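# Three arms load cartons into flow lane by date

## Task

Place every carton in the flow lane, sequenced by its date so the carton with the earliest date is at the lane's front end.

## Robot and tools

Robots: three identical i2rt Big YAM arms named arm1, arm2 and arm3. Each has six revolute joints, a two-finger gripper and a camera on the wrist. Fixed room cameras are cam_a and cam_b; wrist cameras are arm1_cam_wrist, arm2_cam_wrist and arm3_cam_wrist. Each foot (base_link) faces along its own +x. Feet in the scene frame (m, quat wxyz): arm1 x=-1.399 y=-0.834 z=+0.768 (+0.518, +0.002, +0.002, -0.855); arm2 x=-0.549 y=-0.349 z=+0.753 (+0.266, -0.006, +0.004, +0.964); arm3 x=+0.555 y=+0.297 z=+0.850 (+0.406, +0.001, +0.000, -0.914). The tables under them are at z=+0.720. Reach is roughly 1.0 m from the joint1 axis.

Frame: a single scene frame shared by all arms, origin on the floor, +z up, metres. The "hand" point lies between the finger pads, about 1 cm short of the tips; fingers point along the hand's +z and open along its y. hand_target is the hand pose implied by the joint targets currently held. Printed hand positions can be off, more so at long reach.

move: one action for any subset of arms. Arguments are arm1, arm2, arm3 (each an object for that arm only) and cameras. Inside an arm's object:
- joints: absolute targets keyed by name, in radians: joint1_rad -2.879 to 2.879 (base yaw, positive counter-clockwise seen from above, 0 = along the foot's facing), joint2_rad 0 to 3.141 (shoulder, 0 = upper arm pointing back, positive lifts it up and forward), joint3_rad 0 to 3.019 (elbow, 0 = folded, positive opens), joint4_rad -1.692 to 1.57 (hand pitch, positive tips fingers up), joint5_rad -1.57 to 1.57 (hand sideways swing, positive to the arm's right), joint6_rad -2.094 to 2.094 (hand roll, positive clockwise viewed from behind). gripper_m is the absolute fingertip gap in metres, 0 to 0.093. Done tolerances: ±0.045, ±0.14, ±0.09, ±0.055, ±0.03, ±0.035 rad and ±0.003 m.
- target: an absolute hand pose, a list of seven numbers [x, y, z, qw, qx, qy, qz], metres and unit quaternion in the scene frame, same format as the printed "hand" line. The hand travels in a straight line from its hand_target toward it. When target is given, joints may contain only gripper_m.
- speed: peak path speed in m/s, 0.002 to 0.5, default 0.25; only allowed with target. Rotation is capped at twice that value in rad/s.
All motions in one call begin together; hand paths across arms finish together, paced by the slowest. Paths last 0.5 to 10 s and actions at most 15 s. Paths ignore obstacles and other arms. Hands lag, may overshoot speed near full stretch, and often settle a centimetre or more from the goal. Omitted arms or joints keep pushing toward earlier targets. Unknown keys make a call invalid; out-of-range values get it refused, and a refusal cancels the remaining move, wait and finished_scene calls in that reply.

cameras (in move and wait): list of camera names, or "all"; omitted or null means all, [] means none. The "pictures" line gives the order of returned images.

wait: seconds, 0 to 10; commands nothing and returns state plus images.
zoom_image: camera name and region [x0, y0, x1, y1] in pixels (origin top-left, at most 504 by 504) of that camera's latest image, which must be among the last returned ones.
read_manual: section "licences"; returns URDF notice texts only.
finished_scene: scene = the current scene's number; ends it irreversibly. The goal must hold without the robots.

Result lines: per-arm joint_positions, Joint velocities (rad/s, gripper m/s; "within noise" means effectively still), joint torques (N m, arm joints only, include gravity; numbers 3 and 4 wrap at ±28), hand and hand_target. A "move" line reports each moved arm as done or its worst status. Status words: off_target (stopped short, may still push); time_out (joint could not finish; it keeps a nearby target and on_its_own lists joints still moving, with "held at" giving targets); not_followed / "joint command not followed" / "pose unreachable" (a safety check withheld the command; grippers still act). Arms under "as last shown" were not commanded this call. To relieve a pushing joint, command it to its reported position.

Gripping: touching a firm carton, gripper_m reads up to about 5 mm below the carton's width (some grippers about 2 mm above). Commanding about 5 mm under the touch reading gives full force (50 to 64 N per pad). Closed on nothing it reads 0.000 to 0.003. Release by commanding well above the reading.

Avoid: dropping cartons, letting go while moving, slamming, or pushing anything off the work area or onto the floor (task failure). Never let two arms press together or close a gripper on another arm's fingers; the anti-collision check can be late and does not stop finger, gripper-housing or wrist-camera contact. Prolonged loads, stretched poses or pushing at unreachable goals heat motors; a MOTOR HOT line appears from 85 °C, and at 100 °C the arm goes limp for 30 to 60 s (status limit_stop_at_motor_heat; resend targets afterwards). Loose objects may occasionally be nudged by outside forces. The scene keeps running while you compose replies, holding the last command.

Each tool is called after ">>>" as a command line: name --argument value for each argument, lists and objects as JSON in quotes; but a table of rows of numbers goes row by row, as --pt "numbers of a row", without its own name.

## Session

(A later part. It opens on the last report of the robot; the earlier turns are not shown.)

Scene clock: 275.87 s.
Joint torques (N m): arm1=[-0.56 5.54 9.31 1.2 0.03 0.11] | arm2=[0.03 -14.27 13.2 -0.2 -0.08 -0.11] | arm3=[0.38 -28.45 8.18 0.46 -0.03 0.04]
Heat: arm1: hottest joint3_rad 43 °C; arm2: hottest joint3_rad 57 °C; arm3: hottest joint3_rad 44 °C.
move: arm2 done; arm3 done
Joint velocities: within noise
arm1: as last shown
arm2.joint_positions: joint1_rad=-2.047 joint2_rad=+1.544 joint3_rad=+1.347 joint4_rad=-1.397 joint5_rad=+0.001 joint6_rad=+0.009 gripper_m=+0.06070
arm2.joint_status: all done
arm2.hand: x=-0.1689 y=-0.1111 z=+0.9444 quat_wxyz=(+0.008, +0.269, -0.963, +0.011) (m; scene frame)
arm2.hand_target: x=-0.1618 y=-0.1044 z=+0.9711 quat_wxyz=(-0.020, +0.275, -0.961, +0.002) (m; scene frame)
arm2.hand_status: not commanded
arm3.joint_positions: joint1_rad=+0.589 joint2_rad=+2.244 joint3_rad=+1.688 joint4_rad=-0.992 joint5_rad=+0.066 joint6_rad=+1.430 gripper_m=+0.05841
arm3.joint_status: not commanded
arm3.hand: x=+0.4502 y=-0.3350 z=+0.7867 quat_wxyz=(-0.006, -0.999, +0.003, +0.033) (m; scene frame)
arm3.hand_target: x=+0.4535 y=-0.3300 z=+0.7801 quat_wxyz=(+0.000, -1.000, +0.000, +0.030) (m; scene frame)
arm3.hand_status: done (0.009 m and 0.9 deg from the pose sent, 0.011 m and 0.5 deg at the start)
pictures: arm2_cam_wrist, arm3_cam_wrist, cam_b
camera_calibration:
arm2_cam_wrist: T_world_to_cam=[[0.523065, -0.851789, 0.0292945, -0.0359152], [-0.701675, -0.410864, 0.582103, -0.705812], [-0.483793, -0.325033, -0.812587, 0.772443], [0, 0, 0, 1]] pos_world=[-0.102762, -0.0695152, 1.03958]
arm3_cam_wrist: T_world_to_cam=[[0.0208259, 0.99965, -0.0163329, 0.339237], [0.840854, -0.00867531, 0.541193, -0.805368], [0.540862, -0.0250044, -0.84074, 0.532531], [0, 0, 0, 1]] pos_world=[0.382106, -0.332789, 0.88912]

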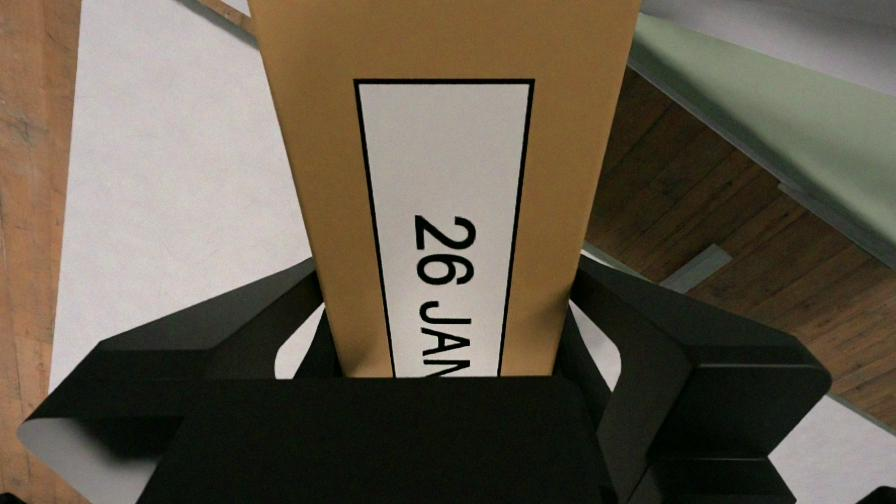

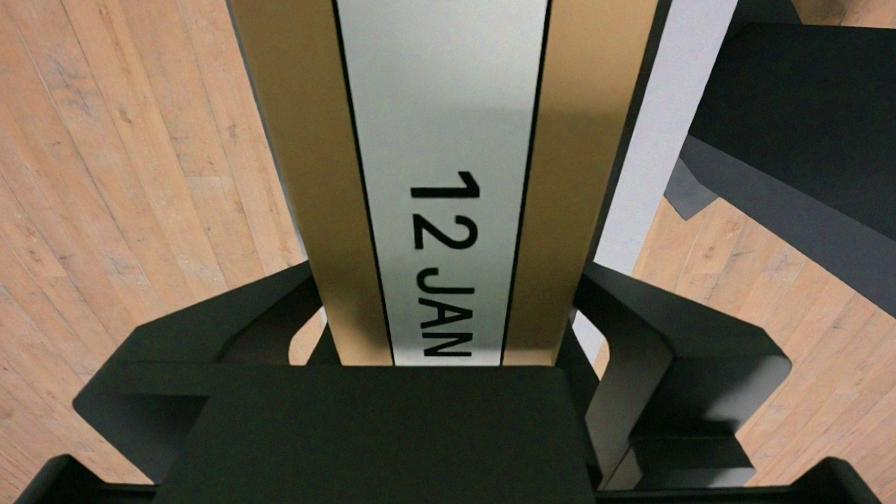

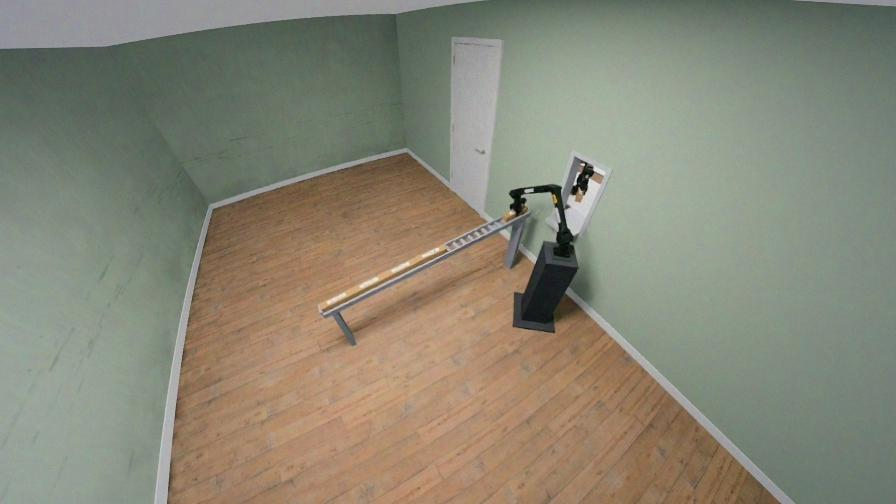

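>>> move --arm3 '{"target": [0.4535, -0.333, 0.785, 0, 0.9996, 0, -0.0297], "speed": 0.02, "joints": {"gripper_m": 0.078}}' --arm2 '{"target": [0.0386, 0.0109, 0.8, 0, 0.271, -0.963, 0], "speed": 0.2}' --cameras '["arm2_cam_wrist", "arm3_cam_wrist"]'

>>> move --arm3 '{"target": [0.4545, -0.335, 0.9, 0, 1, 0, 0], "speed": 0.2}' --arm2 '{"target": [0.0386, 0.0109, 0.745, 0, 0.271, -0.963, 0], "speed": 0.05}' --cameras '["arm2_cam_wrist", "arm3_cam_wrist", "cam_b"]'

Scene clock: 284.53 s.
Joint torques (N m): arm1=[-0.5 5.54 9.31 1.21 0.03 0.11] | arm2=[-0.73 -21.25 15.15 -0.31 -0.06 -0.11] | arm3=[0.26 -28.16 10.55 -0.01 0.07 0.05]
Heat: arm1: hottest joint3_rad 43 °C; arm2: hottest joint3_rad 58 °C; arm3: hottest joint2_rad 44 °C.
move: arm2 off_target; arm3 done
Joint velocities: within noise
arm1: as last shown
arm2.joint_positions: joint1_rad=-2.049 joint2_rad=+2.248 joint3_rad=+1.958 joint4_rad=-1.329 joint5_rad=-0.013 joint6_rad=+0.007 gripper_m=+0.06070
arm2.joint_status: not commanded
arm2.hand: x=+0.0171 y=+0.0026 z=+0.7825 quat_wxyz=(+0.022, +0.269, -0.963, +0.007) (m; scene frame)
arm2.hand_target: x=+0.0373 y=+0.0099 z=+0.8005 quat_wxyz=(-0.001, +0.271, -0.963, +0.000) (m; scene frame)
arm2.hand_status: off_target (0.029 m and 2.7 deg from the pose sent, 0.281 m and 1.5 deg at the start)
arm3.joint_positions: joint1_rad=+0.589 joint2_rad=+2.244 joint3_rad=+1.675 joint4_rad=-0.994 joint5_rad=+0.063 joint6_rad=+1.430 gripper_m=+0.07640
arm3.joint_status: all done
arm3.hand: x=+0.4516 y=-0.3287 z=+0.7828 quat_wxyz=(+0.001, -1.000, +0.003, +0.031) (m; scene frame)
arm3.hand_target: x=+0.4536 y=-0.3329 z=+0.7849 quat_wxyz=(+0.000, -1.000, +0.000, +0.030) (m; scene frame)
arm3.hand_status: done (0.005 m and 0.3 deg from the pose sent, 0.004 m and 0.9 deg at the start)
pictures: arm2_cam_wrist, arm3_cam_wrist
camera_calibration:
arm2_cam_wrist: T_world_to_cam=[[0.522986, -0.85222, 0.0143662, -0.0199093], [-0.684448, -0.409864, 0.602945, -0.451012], [-0.507954, -0.325165, -0.797653, 0.756555], [0, 0, 0, 1]] pos_world=[0.0860133, 0.0441844, 0.875691]
arm3_cam_wrist: T_world_to_cam=[[0.0207893, 0.999782, -0.00186458, 0.321607], [0.838285, -0.0164148, 0.544985, -0.808728], [0.544836, -0.0128929, -0.838444, 0.529065], [0, 0, 0, 1]] pos_world=[0.383006, -0.327991, 0.884936]

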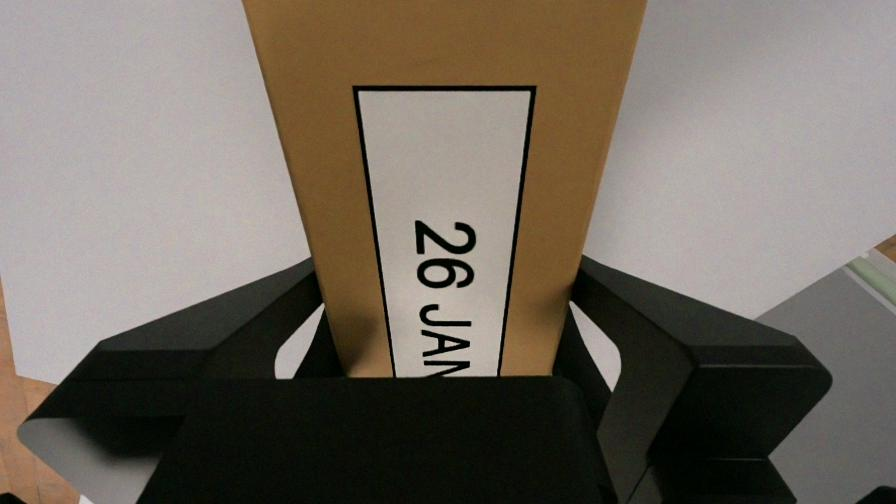

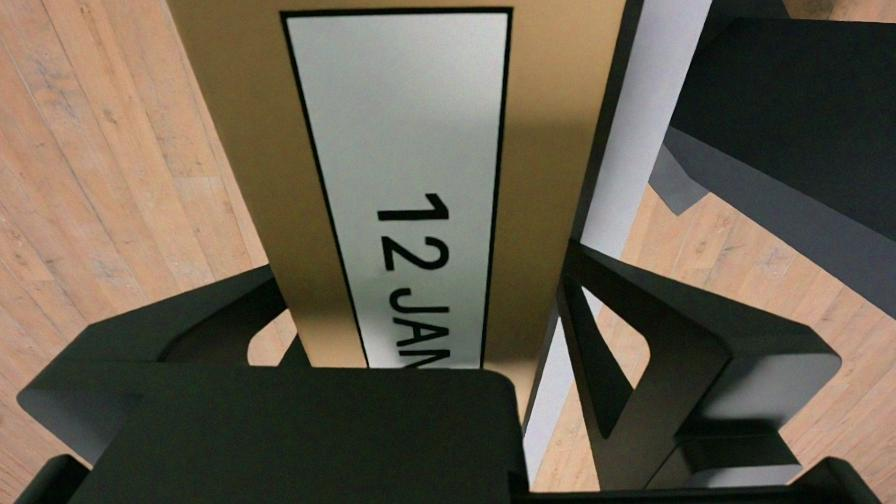

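Scene clock: 286.33 s.
Joint torques (N m): arm1=[-0.5 5.6 9.31 1.21 0.02 0.1] | arm2=[-0.67 -17.96 10.5 1.73 0.03 -0.08] | arm3=[-0.5 -27.16 13.71 -0.08 0.03 -0.02]
Heat: arm1: hottest joint3_rad 43 °C; arm2: hottest joint3_rad 57 °C; arm3: hottest joint2_rad 44 °C.
move: arm2 off_target; arm3 off_target
Joint velocities: within noise
arm1: as last shown
arm2.joint_positions: joint1_rad=-2.049 joint2_rad=+2.257 joint3_rad=+1.958 joint4_rad=-1.265 joint5_rad=-0.016 joint6_rad=+0.005 gripper_m=+0.06070
arm2.joint_status: not commanded
arm2.hand: x=+0.0294 y=+0.0107 z=+0.7762 quat_wxyz=(-0.004, +0.271, -0.963, -0.002) (m; scene frame)
arm2.hand_target: x=+0.0369 y=+0.0098 z=+0.7456 quat_wxyz=(+0.000, +0.271, -0.963, +0.000) (m; scene frame)
arm2.hand_status: off_target (0.033 m and 0.5 deg from the pose sent, 0.044 m and 2.7 deg at the start)
arm3.joint_positions: joint1_rad=+0.587 joint2_rad=+2.112 joint3_rad=+1.756 joint4_rad=-1.236 joint5_rad=+0.005 joint6_rad=+1.424 gripper_m=+0.07794
arm3.joint_status: not commanded
arm3.hand: x=+0.4607 y=-0.3236 z=+0.8911 quat_wxyz=(+0.011, -1.000, +0.001, +0.000) (m; scene frame)
arm3.hand_target: x=+0.4545 y=-0.3346 z=+0.9003 quat_wxyz=(+0.000, -1.000, +0.000, +0.000) (m; scene frame)
arm3.hand_status: off_target (0.016 m and 1.2 deg from the pose sent, 0.117 m and 3.6 deg at the start)
pictures: arm2_cam_wrist, arm3_cam_wrist, cam_b
camera_calibration:
arm2_cam_wrist: T_world_to_cam=[[0.525019, -0.851012, 0.0115772, -0.0173083], [-0.709325, -0.43001, 0.558524, -0.400029], [-0.470333, -0.301448, -0.829407, 0.783735], [0, 0, 0, 1]] pos_world=[0.0939526, 0.0495094, 0.873661]
arm3_cam_wrist: T_world_to_cam=[[0.0167995, 0.999681, 0.0188388, 0.299778], [0.802771, -0.0247177, 0.595775, -0.906802], [0.59605, 0.0051145, -0.802931, 0.565601], [0, 0, 0, 1]] pos_world=[0.385792, -0.324989, 0.988741]

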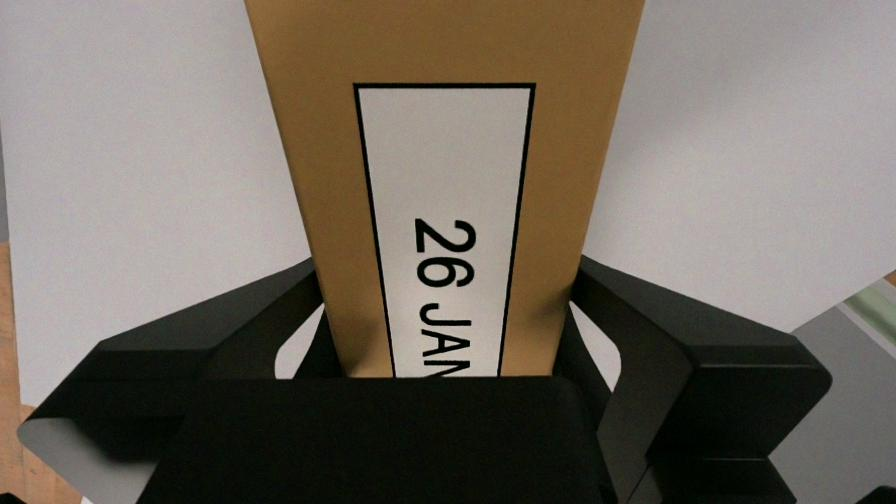

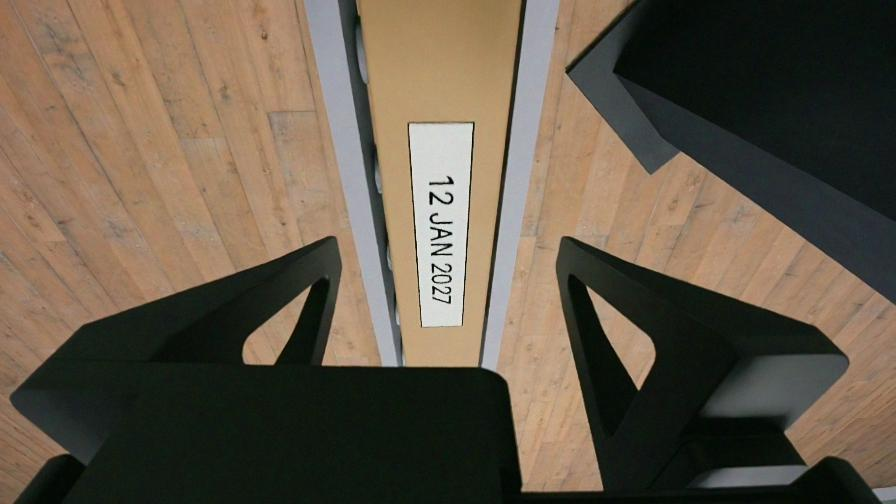

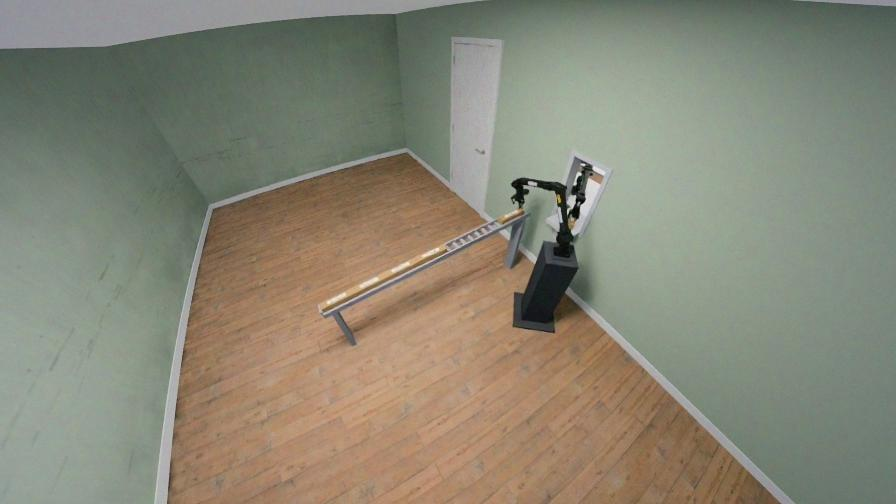

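>>> move --arm3 '{"joints": {"joint1_rad": 0.25, "joint2_rad": 1.54, "joint3_rad": 1.569, "joint4_rad": -1.6, "joint5_rad": 0, "joint6_rad": -0.05, "gripper_m": 0.09}}' --arm2 '{"target": [0.0305, 0.0113, 0.777, 0, 0.271, -0.963, 0], "speed": 0.02, "joints": {"gripper_m": 0.09}}' --cameras '["arm2_cam_wrist", "arm3_cam_wrist", "cam_b"]'

>>> move --arm2 '{"target": [-0.16, -0.105, 0.97, 0, 0.271, -0.963, 0], "speed": 0.3}' --cameras '["arm2_cam_wrist"]'

Scene clock: 293.33 s.
Joint torques (N m): arm1=[-0.44 5.6 9.29 1.2 0.03 0.1] | arm2=[-0.15 -22.89 10.82 -0.1 0.03 -0.02] | arm3=[0.44 -17.03 11.21 0.13 -0.02 -0.02]
Heat: arm1: hottest joint3_rad 43 °C; arm2: hottest joint3_rad 56 °C; arm3: hottest joint2_rad 44 °C.
move: arm2 done; arm3 done
Joint velocities: within noise
arm1: as last shown
arm2.joint_positions: joint1_rad=-2.049 joint2_rad=+2.267 joint3_rad=+1.958 joint4_rad=-1.274 joint5_rad=-0.016 joint6_rad=+0.005 gripper_m=+0.08994
arm2.joint_status: all done
arm2.hand: x=+0.0268 y=+0.0089 z=+0.7697 quat_wxyz=(+0.005, +0.270, -0.963, +0.001) (m; scene frame)
arm2.hand_target: x=+0.0305 y=+0.0112 z=+0.7771 quat_wxyz=(+0.000, +0.271, -0.963, +0.000) (m; scene frame)
arm2.hand_status: done (0.009 m and 0.6 deg from the pose sent, 0.001 m and 0.5 deg at the start)
arm3.joint_positions: joint1_rad=+0.248 joint2_rad=+1.528 joint3_rad=+1.568 joint4_rad=-1.593 joint5_rad=+0.002 joint6_rad=-0.041 gripper_m=+0.08992
arm3.joint_status: all done
arm3.hand: x=+0.3384 y=-0.1085 z=+1.1306 quat_wxyz=(-0.004, -0.846, -0.533, +0.007) (m; scene frame)
arm3.hand_target: x=+0.3394 y=-0.1093 z=+1.1258 quat_wxyz=(+0.000, -0.843, -0.538, -0.001) (m; scene frame)
arm3.hand_status: not commanded
pictures: arm2_cam_wrist, arm3_cam_wrist, cam_b
camera_calibration:
arm2_cam_wrist: T_world_to_cam=[[0.524935, -0.851063, 0.011595, -0.0173253], [-0.70061, -0.42432, 0.57367, -0.410957], [-0.483309, -0.309263, -0.819004, 0.769001], [0, 0, 0, 1]] pos_world=[0.0928394, 0.0487014, 0.86577]
arm3_cam_wrist: T_world_to_cam=[[-0.895525, 0.445005, -0.002352, 0.354827], [0.360566, 0.728679, 0.582253, -0.699415], [0.260819, 0.520574, -0.813004, 1.01049], [0, 0, 0, 1]] pos_world=[0.306387, -0.174285, 1.2296]

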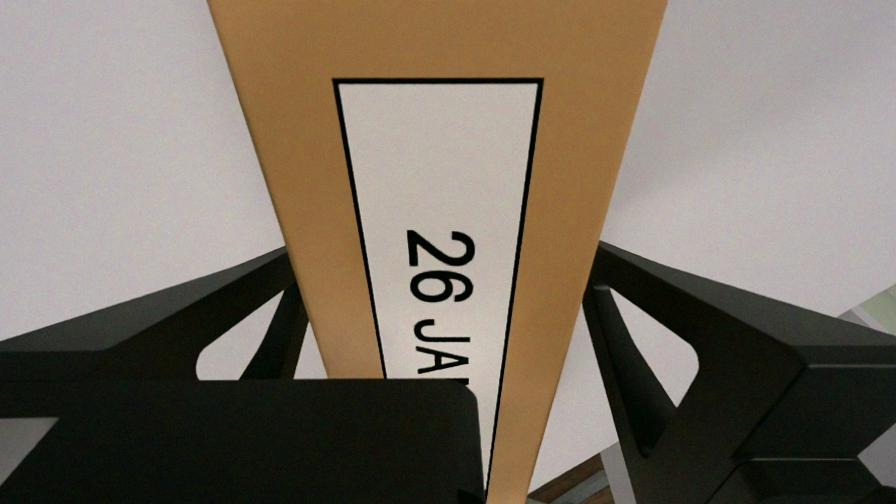

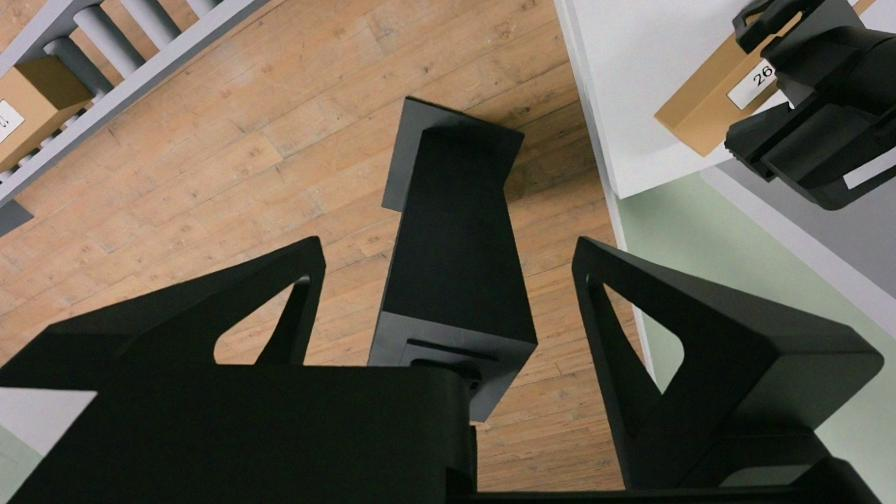

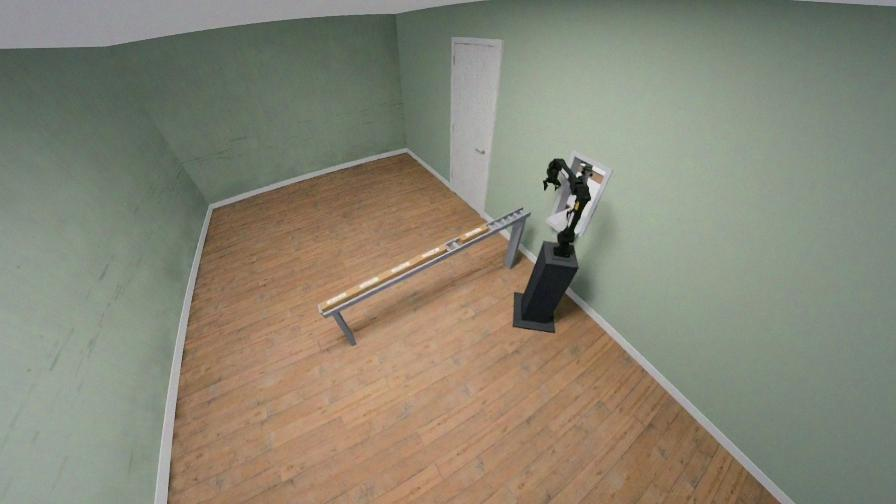

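Scene clock: 295.27 s.
Joint torques (N m): arm1=[-0.5 5.6 9.29 1.21 0.02 0.11] | arm2=[-0.44 -11.63 8.55 0.02 0.02 -0.05] | arm3=[0.32 -17.32 11.26 0.08 -0.01 -0.03]
Heat: arm1: hottest joint3_rad 43 °C; arm2: hottest joint3_rad 56 °C; arm3: hottest joint2_rad 44 °C.
move: arm2 off_target
Joint velocities: within noise
arm1, arm3: as last shown
arm2.joint_positions: joint1_rad=-2.049 joint2_rad=+1.535 joint3_rad=+1.438 joint4_rad=-1.438 joint5_rad=-0.016 joint6_rad=+0.005 gripper_m=+0.08994
arm2.joint_status: not commanded
arm2.hand: x=-0.1560 y=-0.1001 z=+0.9829 quat_wxyz=(-0.018, +0.271, -0.962, -0.006) (m; scene frame)
arm2.hand_target: x=-0.1601 y=-0.1051 z=+0.9704 quat_wxyz=(+0.000, +0.271, -0.963, +0.000) (m; scene frame)
arm2.hand_status: off_target (0.014 m and 2.2 deg from the pose sent, 0.297 m and 0.6 deg at the start)
arm3.joint_positions: joint1_rad=+0.248 joint2_rad=+1.528 joint3_rad=+1.568 joint4_rad=-1.593 joint5_rad=+0.002 joint6_rad=-0.042 gripper_m=+0.08992
arm3.hand: x=+0.3384 y=-0.1085 z=+1.1306 quat_wxyz=(-0.004, -0.846, -0.534, +0.007) (m; scene frame)
pictures: arm2_cam_wrist
camera_calibration:
arm2_cam_wrist: T_world_to_cam=[[0.5251, -0.850962, 0.0116087, -0.0166491], [-0.723315, -0.439063, 0.532954, -0.67269], [-0.448426, -0.288251, -0.846065, 0.855657], [0, 0, 0, 1]] pos_world=[-0.0941251, -0.0628771, 1.08265]

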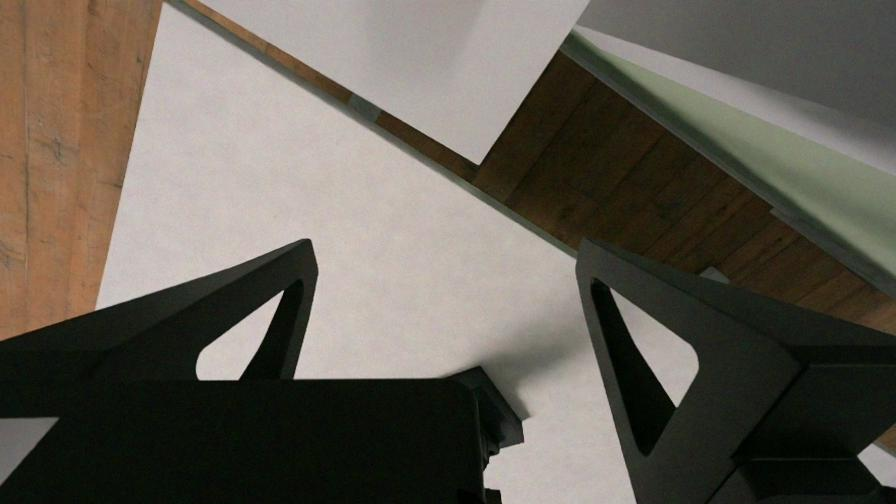

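>>> move --arm2 '{"joints": {"joint1_rad": -1.0, "joint2_rad": 1.54, "joint3_rad": 1.434, "joint4_rad": -1.437}}' --arm3 '{"joints": {"joint1_rad": -0.352, "joint2_rad": 1.54, "joint3_rad": 1.569, "joint4_rad": -1.6, "joint5_rad": 0, "joint6_rad": -0.066}}' --cameras '["arm3_cam_wrist"]'

>>> move --arm3 '{"target": [0.0, 0.005, 0.81, 0, 0.9625, 0.2714, 0], "speed": 0.3}' --cameras '["arm3_cam_wrist"]'

Scene clock: 299.80 s.
Joint torques (N m): arm1=[-0.44 5.6 9.29 1.21 0.03 0.11] | arm2=[0.09 -12.16 9.63 0.39 -0.01 -0.06] | arm3=[0.21 -17.14 11.3 0.16 0.02 -0.03]
Heat: arm1: hottest joint3_rad 43 °C; arm2: hottest joint3_rad 56 °C; arm3: hottest joint3_rad 44 °C.
move: arm2 done; arm3 done
Joint velocities: within noise
arm1.joint_positions: joint1_rad=+2.315 joint2_rad=+0.444 joint3_rad=+1.463 joint4_rad=-1.391 joint5_rad=+0.001 joint6_rad=-0.007 gripper_m=+0.08993
arm1.joint_status: not commanded
arm1.hand: x=-1.2659 y=-0.8017 z=+1.3583 quat_wxyz=(-0.561, +0.110, -0.817, -0.074) (m; scene frame)
arm1.hand_target: x=-1.2724 y=-0.8054 z=+1.3714 quat_wxyz=(-0.570, +0.100, -0.812, -0.073) (m; scene frame)
arm1.hand_status: not commanded
arm2.joint_positions: joint1_rad=-1.003 joint2_rad=+1.535 joint3_rad=+1.438 joint4_rad=-1.438 joint5_rad=-0.016 joint6_rad=+0.004 gripper_m=+0.08995
arm2.joint_status: all done
arm2.hand: x=-0.5662 y=+0.1186 z=+0.9765 quat_wxyz=(-0.006, +0.716, -0.698, -0.011) (m; scene frame)
arm2.hand_target: x=-0.5674 y=+0.1179 z=+0.9725 quat_wxyz=(-0.003, +0.718, -0.696, -0.008) (m; scene frame)
arm2.hand_status: not commanded
arm3.joint_positions: joint1_rad=-0.351 joint2_rad=+1.528 joint3_rad=+1.568 joint4_rad=-1.593 joint5_rad=+0.000 joint6_rad=-0.058 gripper_m=+0.08992
arm3.joint_status: all done
arm3.hand: x=+0.1472 y=+0.0834 z=+1.1303 quat_wxyz=(-0.002, -0.963, -0.268, +0.008) (m; scene frame)
arm3.hand_target: x=+0.1469 y=+0.0838 z=+1.1256 quat_wxyz=(+0.000, -0.962, -0.272, -0.001) (m; scene frame)
arm3.hand_status: not commanded
pictures: arm3_cam_wrist
camera_calibration:
arm3_cam_wrist: T_world_to_cam=[[-0.503397, 0.864052, -0.00233397, 0.00567481], [0.70144, 0.410234, 0.582829, -0.794419], [0.504552, 0.291757, -0.812591, 0.942884], [0, 0, 0, 1]] pos_world=[0.0843604, 0.045901, 1.2292]

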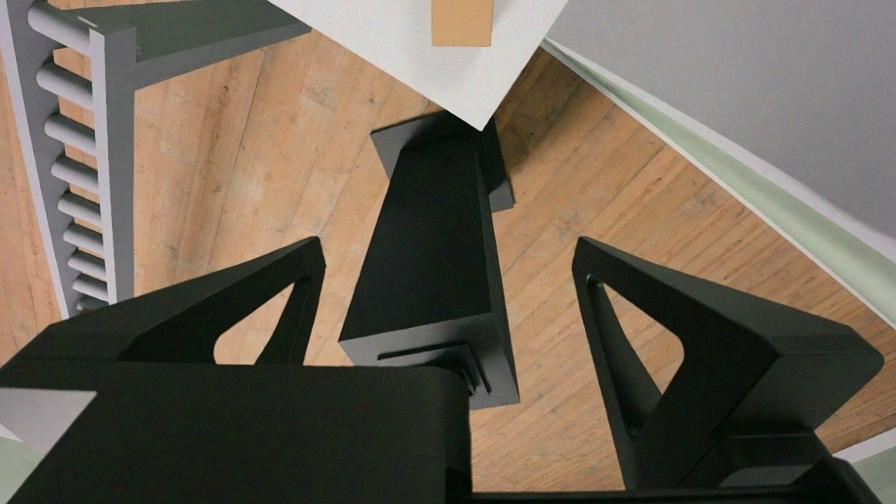

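Scene clock: 302.00 s.
Joint torques (N m): arm1=[-0.56 5.48 9.29 1.22 0.02 0.1] | arm2=[0.21 -12.1 9.62 0.4 0 -0.05] | arm3=[0.26 -25.76 12.7 0.51 0.06 0.01]
Heat: arm1: hottest joint3_rad 43 °C; arm2: hottest joint3_rad 56 °C; arm3: hottest joint3_rad 44 °C.
move: arm3 off_target
Joint velocities: within noise
arm1, arm2: as last shown
arm3.joint_positions: joint1_rad=-0.351 joint2_rad=+2.167 joint3_rad=+1.622 joint4_rad=-1.044 joint5_rad=+0.000 joint6_rad=-0.058 gripper_m=+0.08992
arm3.joint_status: not commanded
arm3.hand: x=+0.0123 y=+0.0119 z=+0.8111 quat_wxyz=(+0.002, -0.963, -0.268, -0.010) (m; scene frame)
arm3.hand_target: x=+0.0005 y=+0.0052 z=+0.8102 quat_wxyz=(+0.000, -0.962, -0.271, +0.000) (m; scene frame)
arm3.hand_status: off_target (0.014 m and 1.2 deg from the pose sent, 0.361 m and 1.0 deg at the start)
pictures: arm3_cam_wrist
camera_calibration:
arm3_cam_wrist: T_world_to_cam=[[-0.503278, 0.864116, -0.00380602, -0.00012587], [0.682688, 0.400303, 0.611306, -0.507198], [0.529763, 0.305058, -0.791386, 0.754756], [0, 0, 0, 1]] pos_world=[-0.0536468, -0.0271028, 0.907355]

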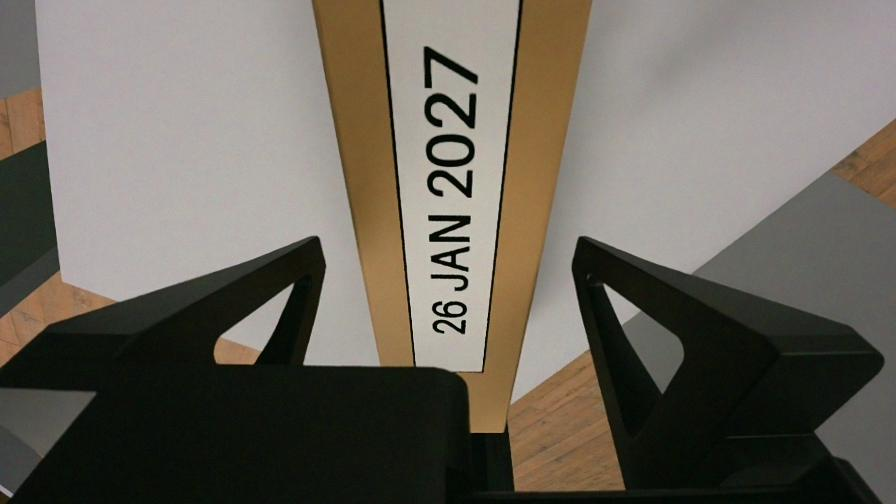

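>>> move --arm3 '{"target": [-0.001, 0.005, 0.766, 0, 0.9625, 0.2714, 0], "speed": 0.08}' --cameras '["arm3_cam_wrist"]'

>>> move --arm3 '{"joints": {"gripper_m": 0.053}}' --cameras '["arm3_cam_wrist"]'

Scene clock: 306.80 s.
Joint torques (N m): arm1=[-0.5 5.6 9.31 1.21 0.02 0.11] | arm2=[0.15 -12.1 9.63 0.4 -0.01 -0.06] | arm3=[0.03 -25.88 11.23 0.73 0.07 -0.01]
Heat: arm1: hottest joint3_rad 43 °C; arm2: hottest joint3_rad 56 °C; arm3: hottest joint3_rad 44 °C.
move: arm3 off_target
Joint velocities: within noise
arm1, arm2: as last shown
arm3.joint_positions: joint1_rad=-0.351 joint2_rad=+2.226 joint3_rad=+1.622 joint4_rad=-0.971 joint5_rad=+0.000 joint6_rad=-0.058 gripper_m=+0.08992
arm3.joint_status: not commanded
arm3.hand: x=+0.0062 y=+0.0086 z=+0.7757 quat_wxyz=(+0.000, -0.963, -0.268, -0.003) (m; scene frame)
arm3.hand_target: x=-0.0006 y=+0.0052 z=+0.7661 quat_wxyz=(+0.000, -0.962, -0.271, +0.000) (m; scene frame)
arm3.hand_status: off_target (0.013 m and 0.5 deg from the pose sent, 0.048 m and 1.2 deg at the start)
pictures: arm3_cam_wrist
camera_calibration:
arm3_cam_wrist: T_world_to_cam=[[-0.503334, 0.864086, -0.00325204, -0.000877157], [0.690257, 0.404336, 0.600048, -0.471403], [0.519808, 0.29978, -0.799957, 0.737756], [0, 0, 0, 1]] pos_world=[-0.0585438, -0.0298012, 0.873035]

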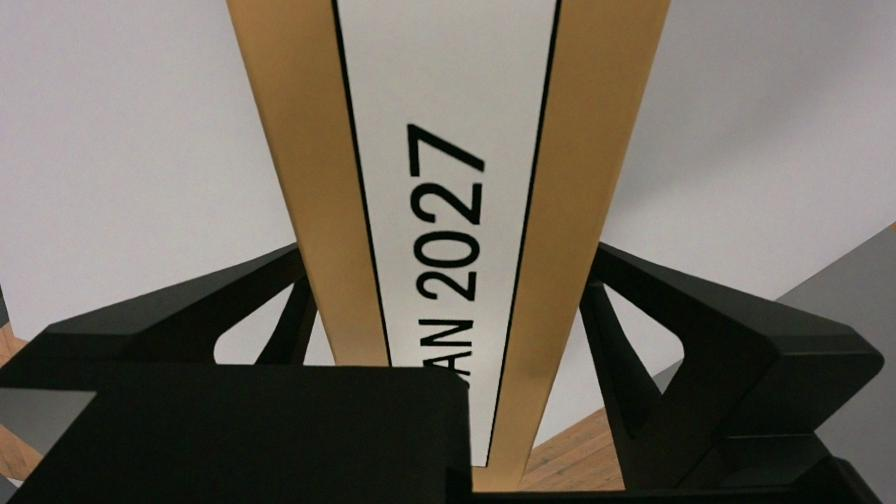

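Scene clock: 307.43 s.
Joint torques (N m): arm1=[-0.44 5.54 9.31 1.24 0.02 0.11] | arm2=[0.09 -12.1 9.63 0.4 0 -0.06] | arm3=[-0.15 -25.58 11.21 0.77 0.05 -0.01]
Heat: arm1: hottest joint3_rad 43 °C; arm2: hottest joint3_rad 56 °C; arm3: hottest joint3_rad 44 °C.
move: arm3 off_target
Joint velocities: within noise
arm1, arm2: as last shown
arm3.joint_positions: joint1_rad=-0.351 joint2_rad=+2.226 joint3_rad=+1.622 joint4_rad=-0.971 joint5_rad=+0.000 joint6_rad=-0.058 gripper_m=+0.05843
arm3.joint_status: gripper_m off_target (ended at +0.05845, target +0.05300)
arm3.hand: x=+0.0062 y=+0.0086 z=+0.7757 quat_wxyz=(+0.000, -0.963, -0.268, -0.003) (m; scene frame)
arm3.hand_target: x=-0.0006 y=+0.0052 z=+0.7661 quat_wxyz=(+0.000, -0.962, -0.271, +0.000) (m; scene frame)
arm3.hand_status: not commanded
pictures: arm3_cam_wrist
camera_calibration:
arm3_cam_wrist: T_world_to_cam=[[-0.503334, 0.864086, -0.00325204, -0.000877157], [0.690257, 0.404336, 0.600048, -0.471403], [0.519808, 0.29978, -0.799957, 0.737756], [0, 0, 0, 1]] pos_world=[-0.0585438, -0.0298012, 0.873035]

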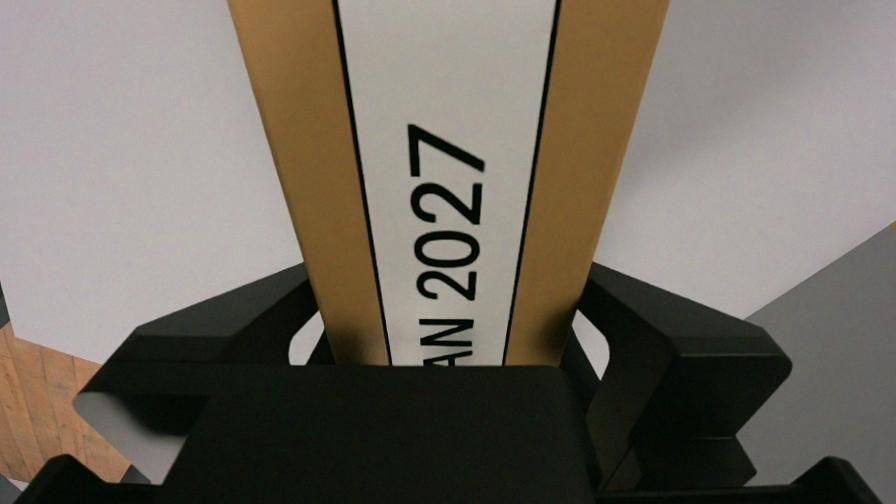

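>>> move --arm3 '{"target": [0.175, 0.1, 0.955, 0, 0.9636, 0.2672, 0], "speed": 0.3}' --cameras '["arm3_cam_wrist"]'

>>> move --arm3 '{"joints": {"joint1_rad": 0.58, "joint2_rad": 2.063, "joint3_rad": 1.874, "joint4_rad": -1.382, "joint5_rad": 0, "joint6_rad": 1.424}}' --cameras '["arm3_cam_wrist"]'

>>> move --arm3 '{"target": [0.455, -0.34, 0.8, 0, 0.9996, 0, -0.0297], "speed": 0.2}' --cameras '["arm3_cam_wrist"]'

Scene clock: 318.87 s.
Joint torques (N m): arm1=[-0.5 5.54 9.31 1.21 0.03 0.11] | arm2=[0.09 -12.04 9.62 0.42 0 -0.06] | arm3=[-0.26 -18.26 10.92 -0.01 0.05 0.03]
Heat: arm1: hottest joint3_rad 43 °C; arm2: hottest joint3_rad 56 °C; arm3: hottest joint2_rad 44 °C.
move: arm3 off_target
Joint velocities: within noise
arm1, arm2: as last shown
arm3.joint_positions: joint1_rad=-0.351 joint2_rad=+1.560 joint3_rad=+1.103 joint4_rad=-1.129 joint5_rad=+0.000 joint6_rad=-0.058 gripper_m=+0.05843
arm3.joint_status: not commanded
arm3.hand: x=+0.1785 y=+0.0997 z=+0.9449 quat_wxyz=(+0.002, -0.963, -0.268, -0.008) (m; scene frame)
arm3.hand_target: x=+0.1751 y=+0.1000 z=+0.9549 quat_wxyz=(+0.000, -0.964, -0.267, +0.000) (m; scene frame)
arm3.hand_status: off_target (0.011 m and 1.0 deg from the pose sent, 0.263 m and 0.3 deg at the start)
pictures: arm3_cam_wrist
camera_calibration:
arm3_cam_wrist: T_world_to_cam=[[-0.50329, 0.86411, -0.00369306, 0.00805789], [0.684133, 0.401068, 0.609185, -0.735898], [0.527884, 0.30407, -0.793019, 0.747804], [0, 0, 0, 1]] pos_world=[0.112754, 0.0607975, 1.04135]

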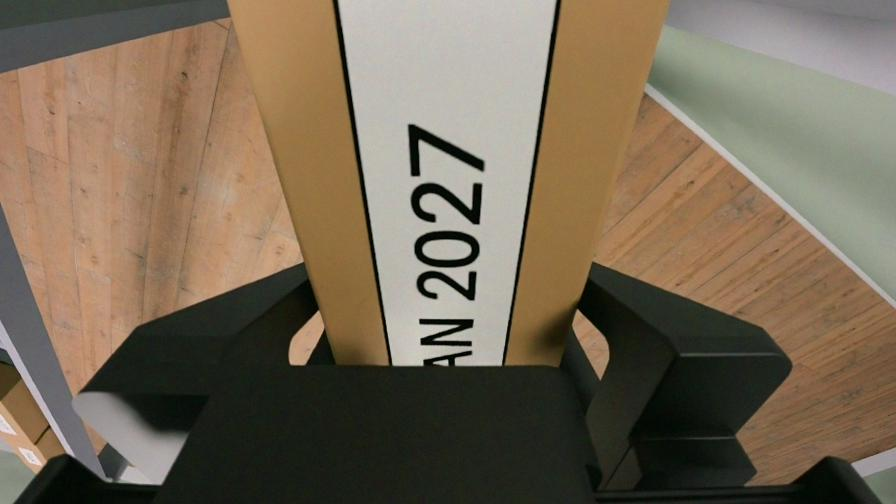

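Scene clock: 320.77 s.
Joint torques (N m): arm1=[-0.44 5.54 9.29 1.21 0.03 0.11] | arm2=[0.09 -12.1 9.63 0.39 0 -0.05] | arm3=[0.67 -29.39 14.82 -0.18 0.17 0.17]
Heat: arm1: hottest joint3_rad 43 °C; arm2: hottest joint3_rad 56 °C; arm3: hottest joint2_rad 44 °C.
move: arm3 done
Joint velocities: within noise
arm1, arm2: as last shown
arm3.joint_positions: joint1_rad=+0.576 joint2_rad=+2.083 joint3_rad=+1.825 joint4_rad=-1.372 joint5_rad=-0.001 joint6_rad=+1.415 gripper_m=+0.05843
arm3.joint_status: all done
arm3.hand: x=+0.4562 y=-0.3162 z=+0.9343 quat_wxyz=(+0.029, -1.000, +0.001, -0.006) (m; scene frame)
arm3.hand_target: x=+0.4561 y=-0.3306 z=+0.9642 quat_wxyz=(+0.000, -1.000, +0.004, -0.001) (m; scene frame)
arm3.hand_status: not commanded
pictures: arm3_cam_wrist
camera_calibration:
arm3_cam_wrist: T_world_to_cam=[[0.0176356, 0.998285, 0.0558245, 0.256391], [0.79566, -0.0478238, 0.603853, -0.940423], [0.605487, 0.033768, -0.795139, 0.600419], [0, 0, 0, 1]] pos_world=[0.380189, -0.321201, 1.03098]

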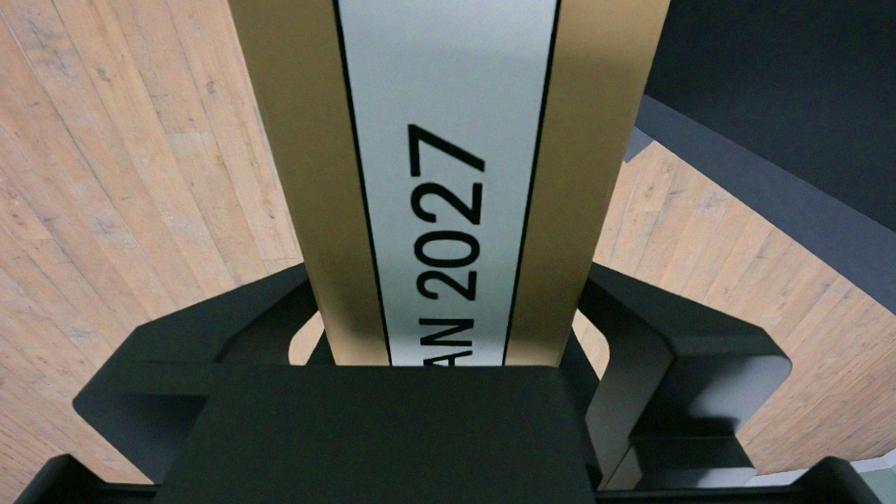

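Scene clock: 322.37 s.
Joint torques (N m): arm1=[-0.44 5.6 9.31 1.21 0.02 0.11] | arm2=[0.15 -12.1 9.61 0.39 0 -0.06] | arm3=[0.73 -29.51 10.74 0.54 0.11 0.14]
Heat: arm1: hottest joint3_rad 43 °C; arm2: hottest joint3_rad 56 °C; arm3: hottest joint2_rad 44 °C.
move: arm3 off_target
Joint velocities: within noise
arm1, arm2: as last shown
arm3.joint_positions: joint1_rad=+0.587 joint2_rad=+2.252 joint3_rad=+1.708 joint4_rad=-1.052 joint5_rad=+0.061 joint6_rad=+1.426 gripper_m=+0.05843
arm3.joint_status: not commanded
arm3.hand: x=+0.4509 y=-0.3277 z=+0.7885 quat_wxyz=(+0.017, -0.999, +0.001, +0.027) (m; scene frame)
arm3.hand_target: x=+0.4551 y=-0.3397 z=+0.8001 quat_wxyz=(+0.000, -1.000, +0.000, +0.030) (m; scene frame)
arm3.hand_status: off_target (0.017 m and 2.0 deg from the pose sent, 0.137 m and 5.3 deg at the start)
pictures: arm3_cam_wrist
camera_calibration:
arm3_cam_wrist: T_world_to_cam=[[0.0180023, 0.999366, 0.030714, 0.296075], [0.834638, -0.0319345, 0.549873, -0.818477], [0.550505, 0.0157361, -0.834684, 0.538049], [0, 0, 0, 1]] pos_world=[0.381603, -0.330492, 0.890065]

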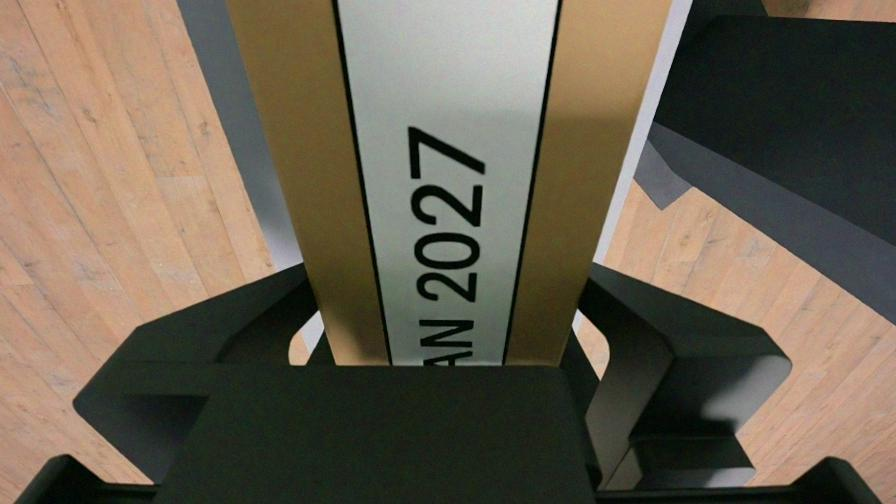

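>>> move --arm3 '{"target": [0.455, -0.339, 0.768, 0, 0.9996, 0, -0.0297], "speed": 0.04}' --cameras '["arm3_cam_wrist"]'

>>> move --arm3 '{"target": [0.4535, -0.332, 0.784, 0, 0.9996, 0, -0.0297], "speed": 0.03}' --cameras '["arm3_cam_wrist"]'

Scene clock: 327.20 s.
Joint torques (N m): arm1=[-0.5 5.6 9.32 1.2 0.03 0.11] | arm2=[0.09 -12.04 9.62 0.4 0 -0.06] | arm3=[0.97 -26.29 9.55 1.03 0.08 0.08]
Heat: arm1: hottest joint3_rad 43 °C; arm2: hottest joint3_rad 56 °C; arm3: hottest joint3_rad 44 °C.
move: arm3 off_target
Joint velocities: within noise
arm1, arm2: as last shown
arm3.joint_positions: joint1_rad=+0.587 joint2_rad=+2.255 joint3_rad=+1.705 joint4_rad=-1.006 joint5_rad=+0.063 joint6_rad=+1.430 gripper_m=+0.05843
arm3.joint_status: not commanded
arm3.hand: x=+0.4492 y=-0.3370 z=+0.7857 quat_wxyz=(-0.003, -0.999, +0.003, +0.031) (m; scene frame)
arm3.hand_target: x=+0.4550 y=-0.3384 z=+0.7684 quat_wxyz=(+0.000, -1.000, +0.000, +0.030) (m; scene frame)
arm3.hand_status: off_target (0.019 m and 0.5 deg from the pose sent, 0.024 m and 2.0 deg at the start)
pictures: arm3_cam_wrist
camera_calibration:
arm3_cam_wrist: T_world_to_cam=[[0.0223632, 0.999709, -0.0090521, 0.334817], [0.83883, -0.0138366, 0.544218, -0.807162], [0.543935, -0.0197636, -0.838895, 0.531088], [0, 0, 0, 1]] pos_world=[0.380707, -0.335392, 0.88783]

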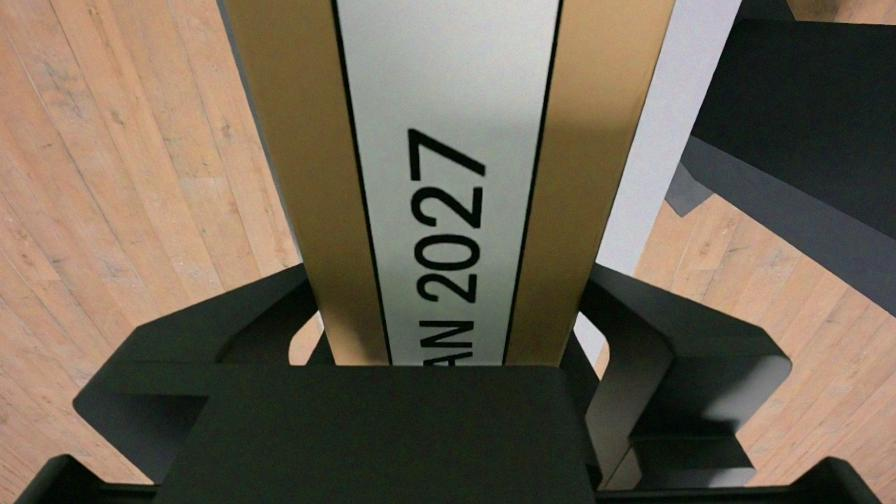

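Scene clock: 328.27 s.
Joint torques (N m): arm1=[-0.5 5.66 9.31 1.21 0.02 0.11] | arm2=[0.09 -12.1 9.61 0.39 0 -0.05] | arm3=[0.38 -29.39 8.31 0.38 0.05 0.04]
Heat: arm1: hottest joint3_rad 43 °C; arm2: hottest joint3_rad 56 °C; arm3: hottest joint3_rad 44 °C.
move: arm3 done
Joint velocities: within noise
arm1.joint_positions: joint1_rad=+2.315 joint2_rad=+0.444 joint3_rad=+1.463 joint4_rad=-1.391 joint5_rad=+0.001 joint6_rad=-0.007 gripper_m=+0.08993
arm1.joint_status: not commanded
arm1.hand: x=-1.2659 y=-0.8017 z=+1.3583 quat_wxyz=(-0.561, +0.110, -0.817, -0.074) (m; scene frame)
arm1.hand_target: x=-1.2724 y=-0.8054 z=+1.3714 quat_wxyz=(-0.570, +0.100, -0.812, -0.073) (m; scene frame)
arm1.hand_status: not commanded
arm2.joint_positions: joint1_rad=-1.003 joint2_rad=+1.535 joint3_rad=+1.438 joint4_rad=-1.438 joint5_rad=-0.016 joint6_rad=+0.004 gripper_m=+0.08995
arm2.joint_status: not commanded
arm2.hand: x=-0.5662 y=+0.1186 z=+0.9765 quat_wxyz=(-0.006, +0.716, -0.698, -0.011) (m; scene frame)
arm2.hand_target: x=-0.5674 y=+0.1179 z=+0.9725 quat_wxyz=(-0.003, +0.718, -0.696, -0.008) (m; scene frame)
arm2.hand_status: not commanded
arm3.joint_positions: joint1_rad=+0.587 joint2_rad=+2.252 joint3_rad=+1.696 joint4_rad=-1.002 joint5_rad=+0.064 joint6_rad=+1.430 gripper_m=+0.05843
arm3.joint_status: not commanded
arm3.hand: x=+0.4495 y=-0.3345 z=+0.7846 quat_wxyz=(-0.002, -0.999, +0.003, +0.031) (m; scene frame)
arm3.hand_target: x=+0.4535 y=-0.3320 z=+0.7840 quat_wxyz=(+0.000, -1.000, +0.000, +0.030) (m; scene frame)
arm3.hand_status: done (0.005 m and 0.5 deg from the pose sent, 0.007 m and 0.5 deg at the start)
pictures: arm3_cam_wrist
camera_calibration:
arm3_cam_wrist: T_world_to_cam=[[0.0222983, 0.999726, -0.00708231, 0.330885], [0.838855, -0.0148552, 0.544153, -0.807076], [0.543898, -0.0180747, -0.838956, 0.530677], [0, 0, 0, 1]] pos_world=[0.381007, -0.333192, 0.886731]

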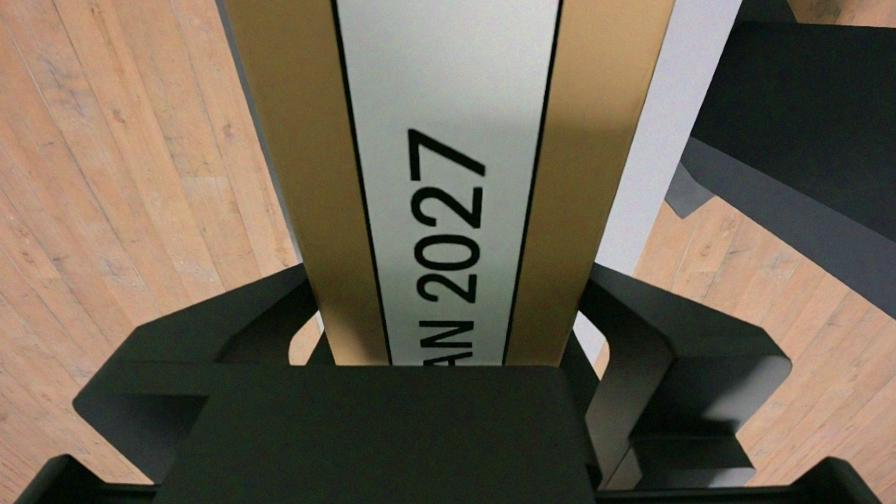

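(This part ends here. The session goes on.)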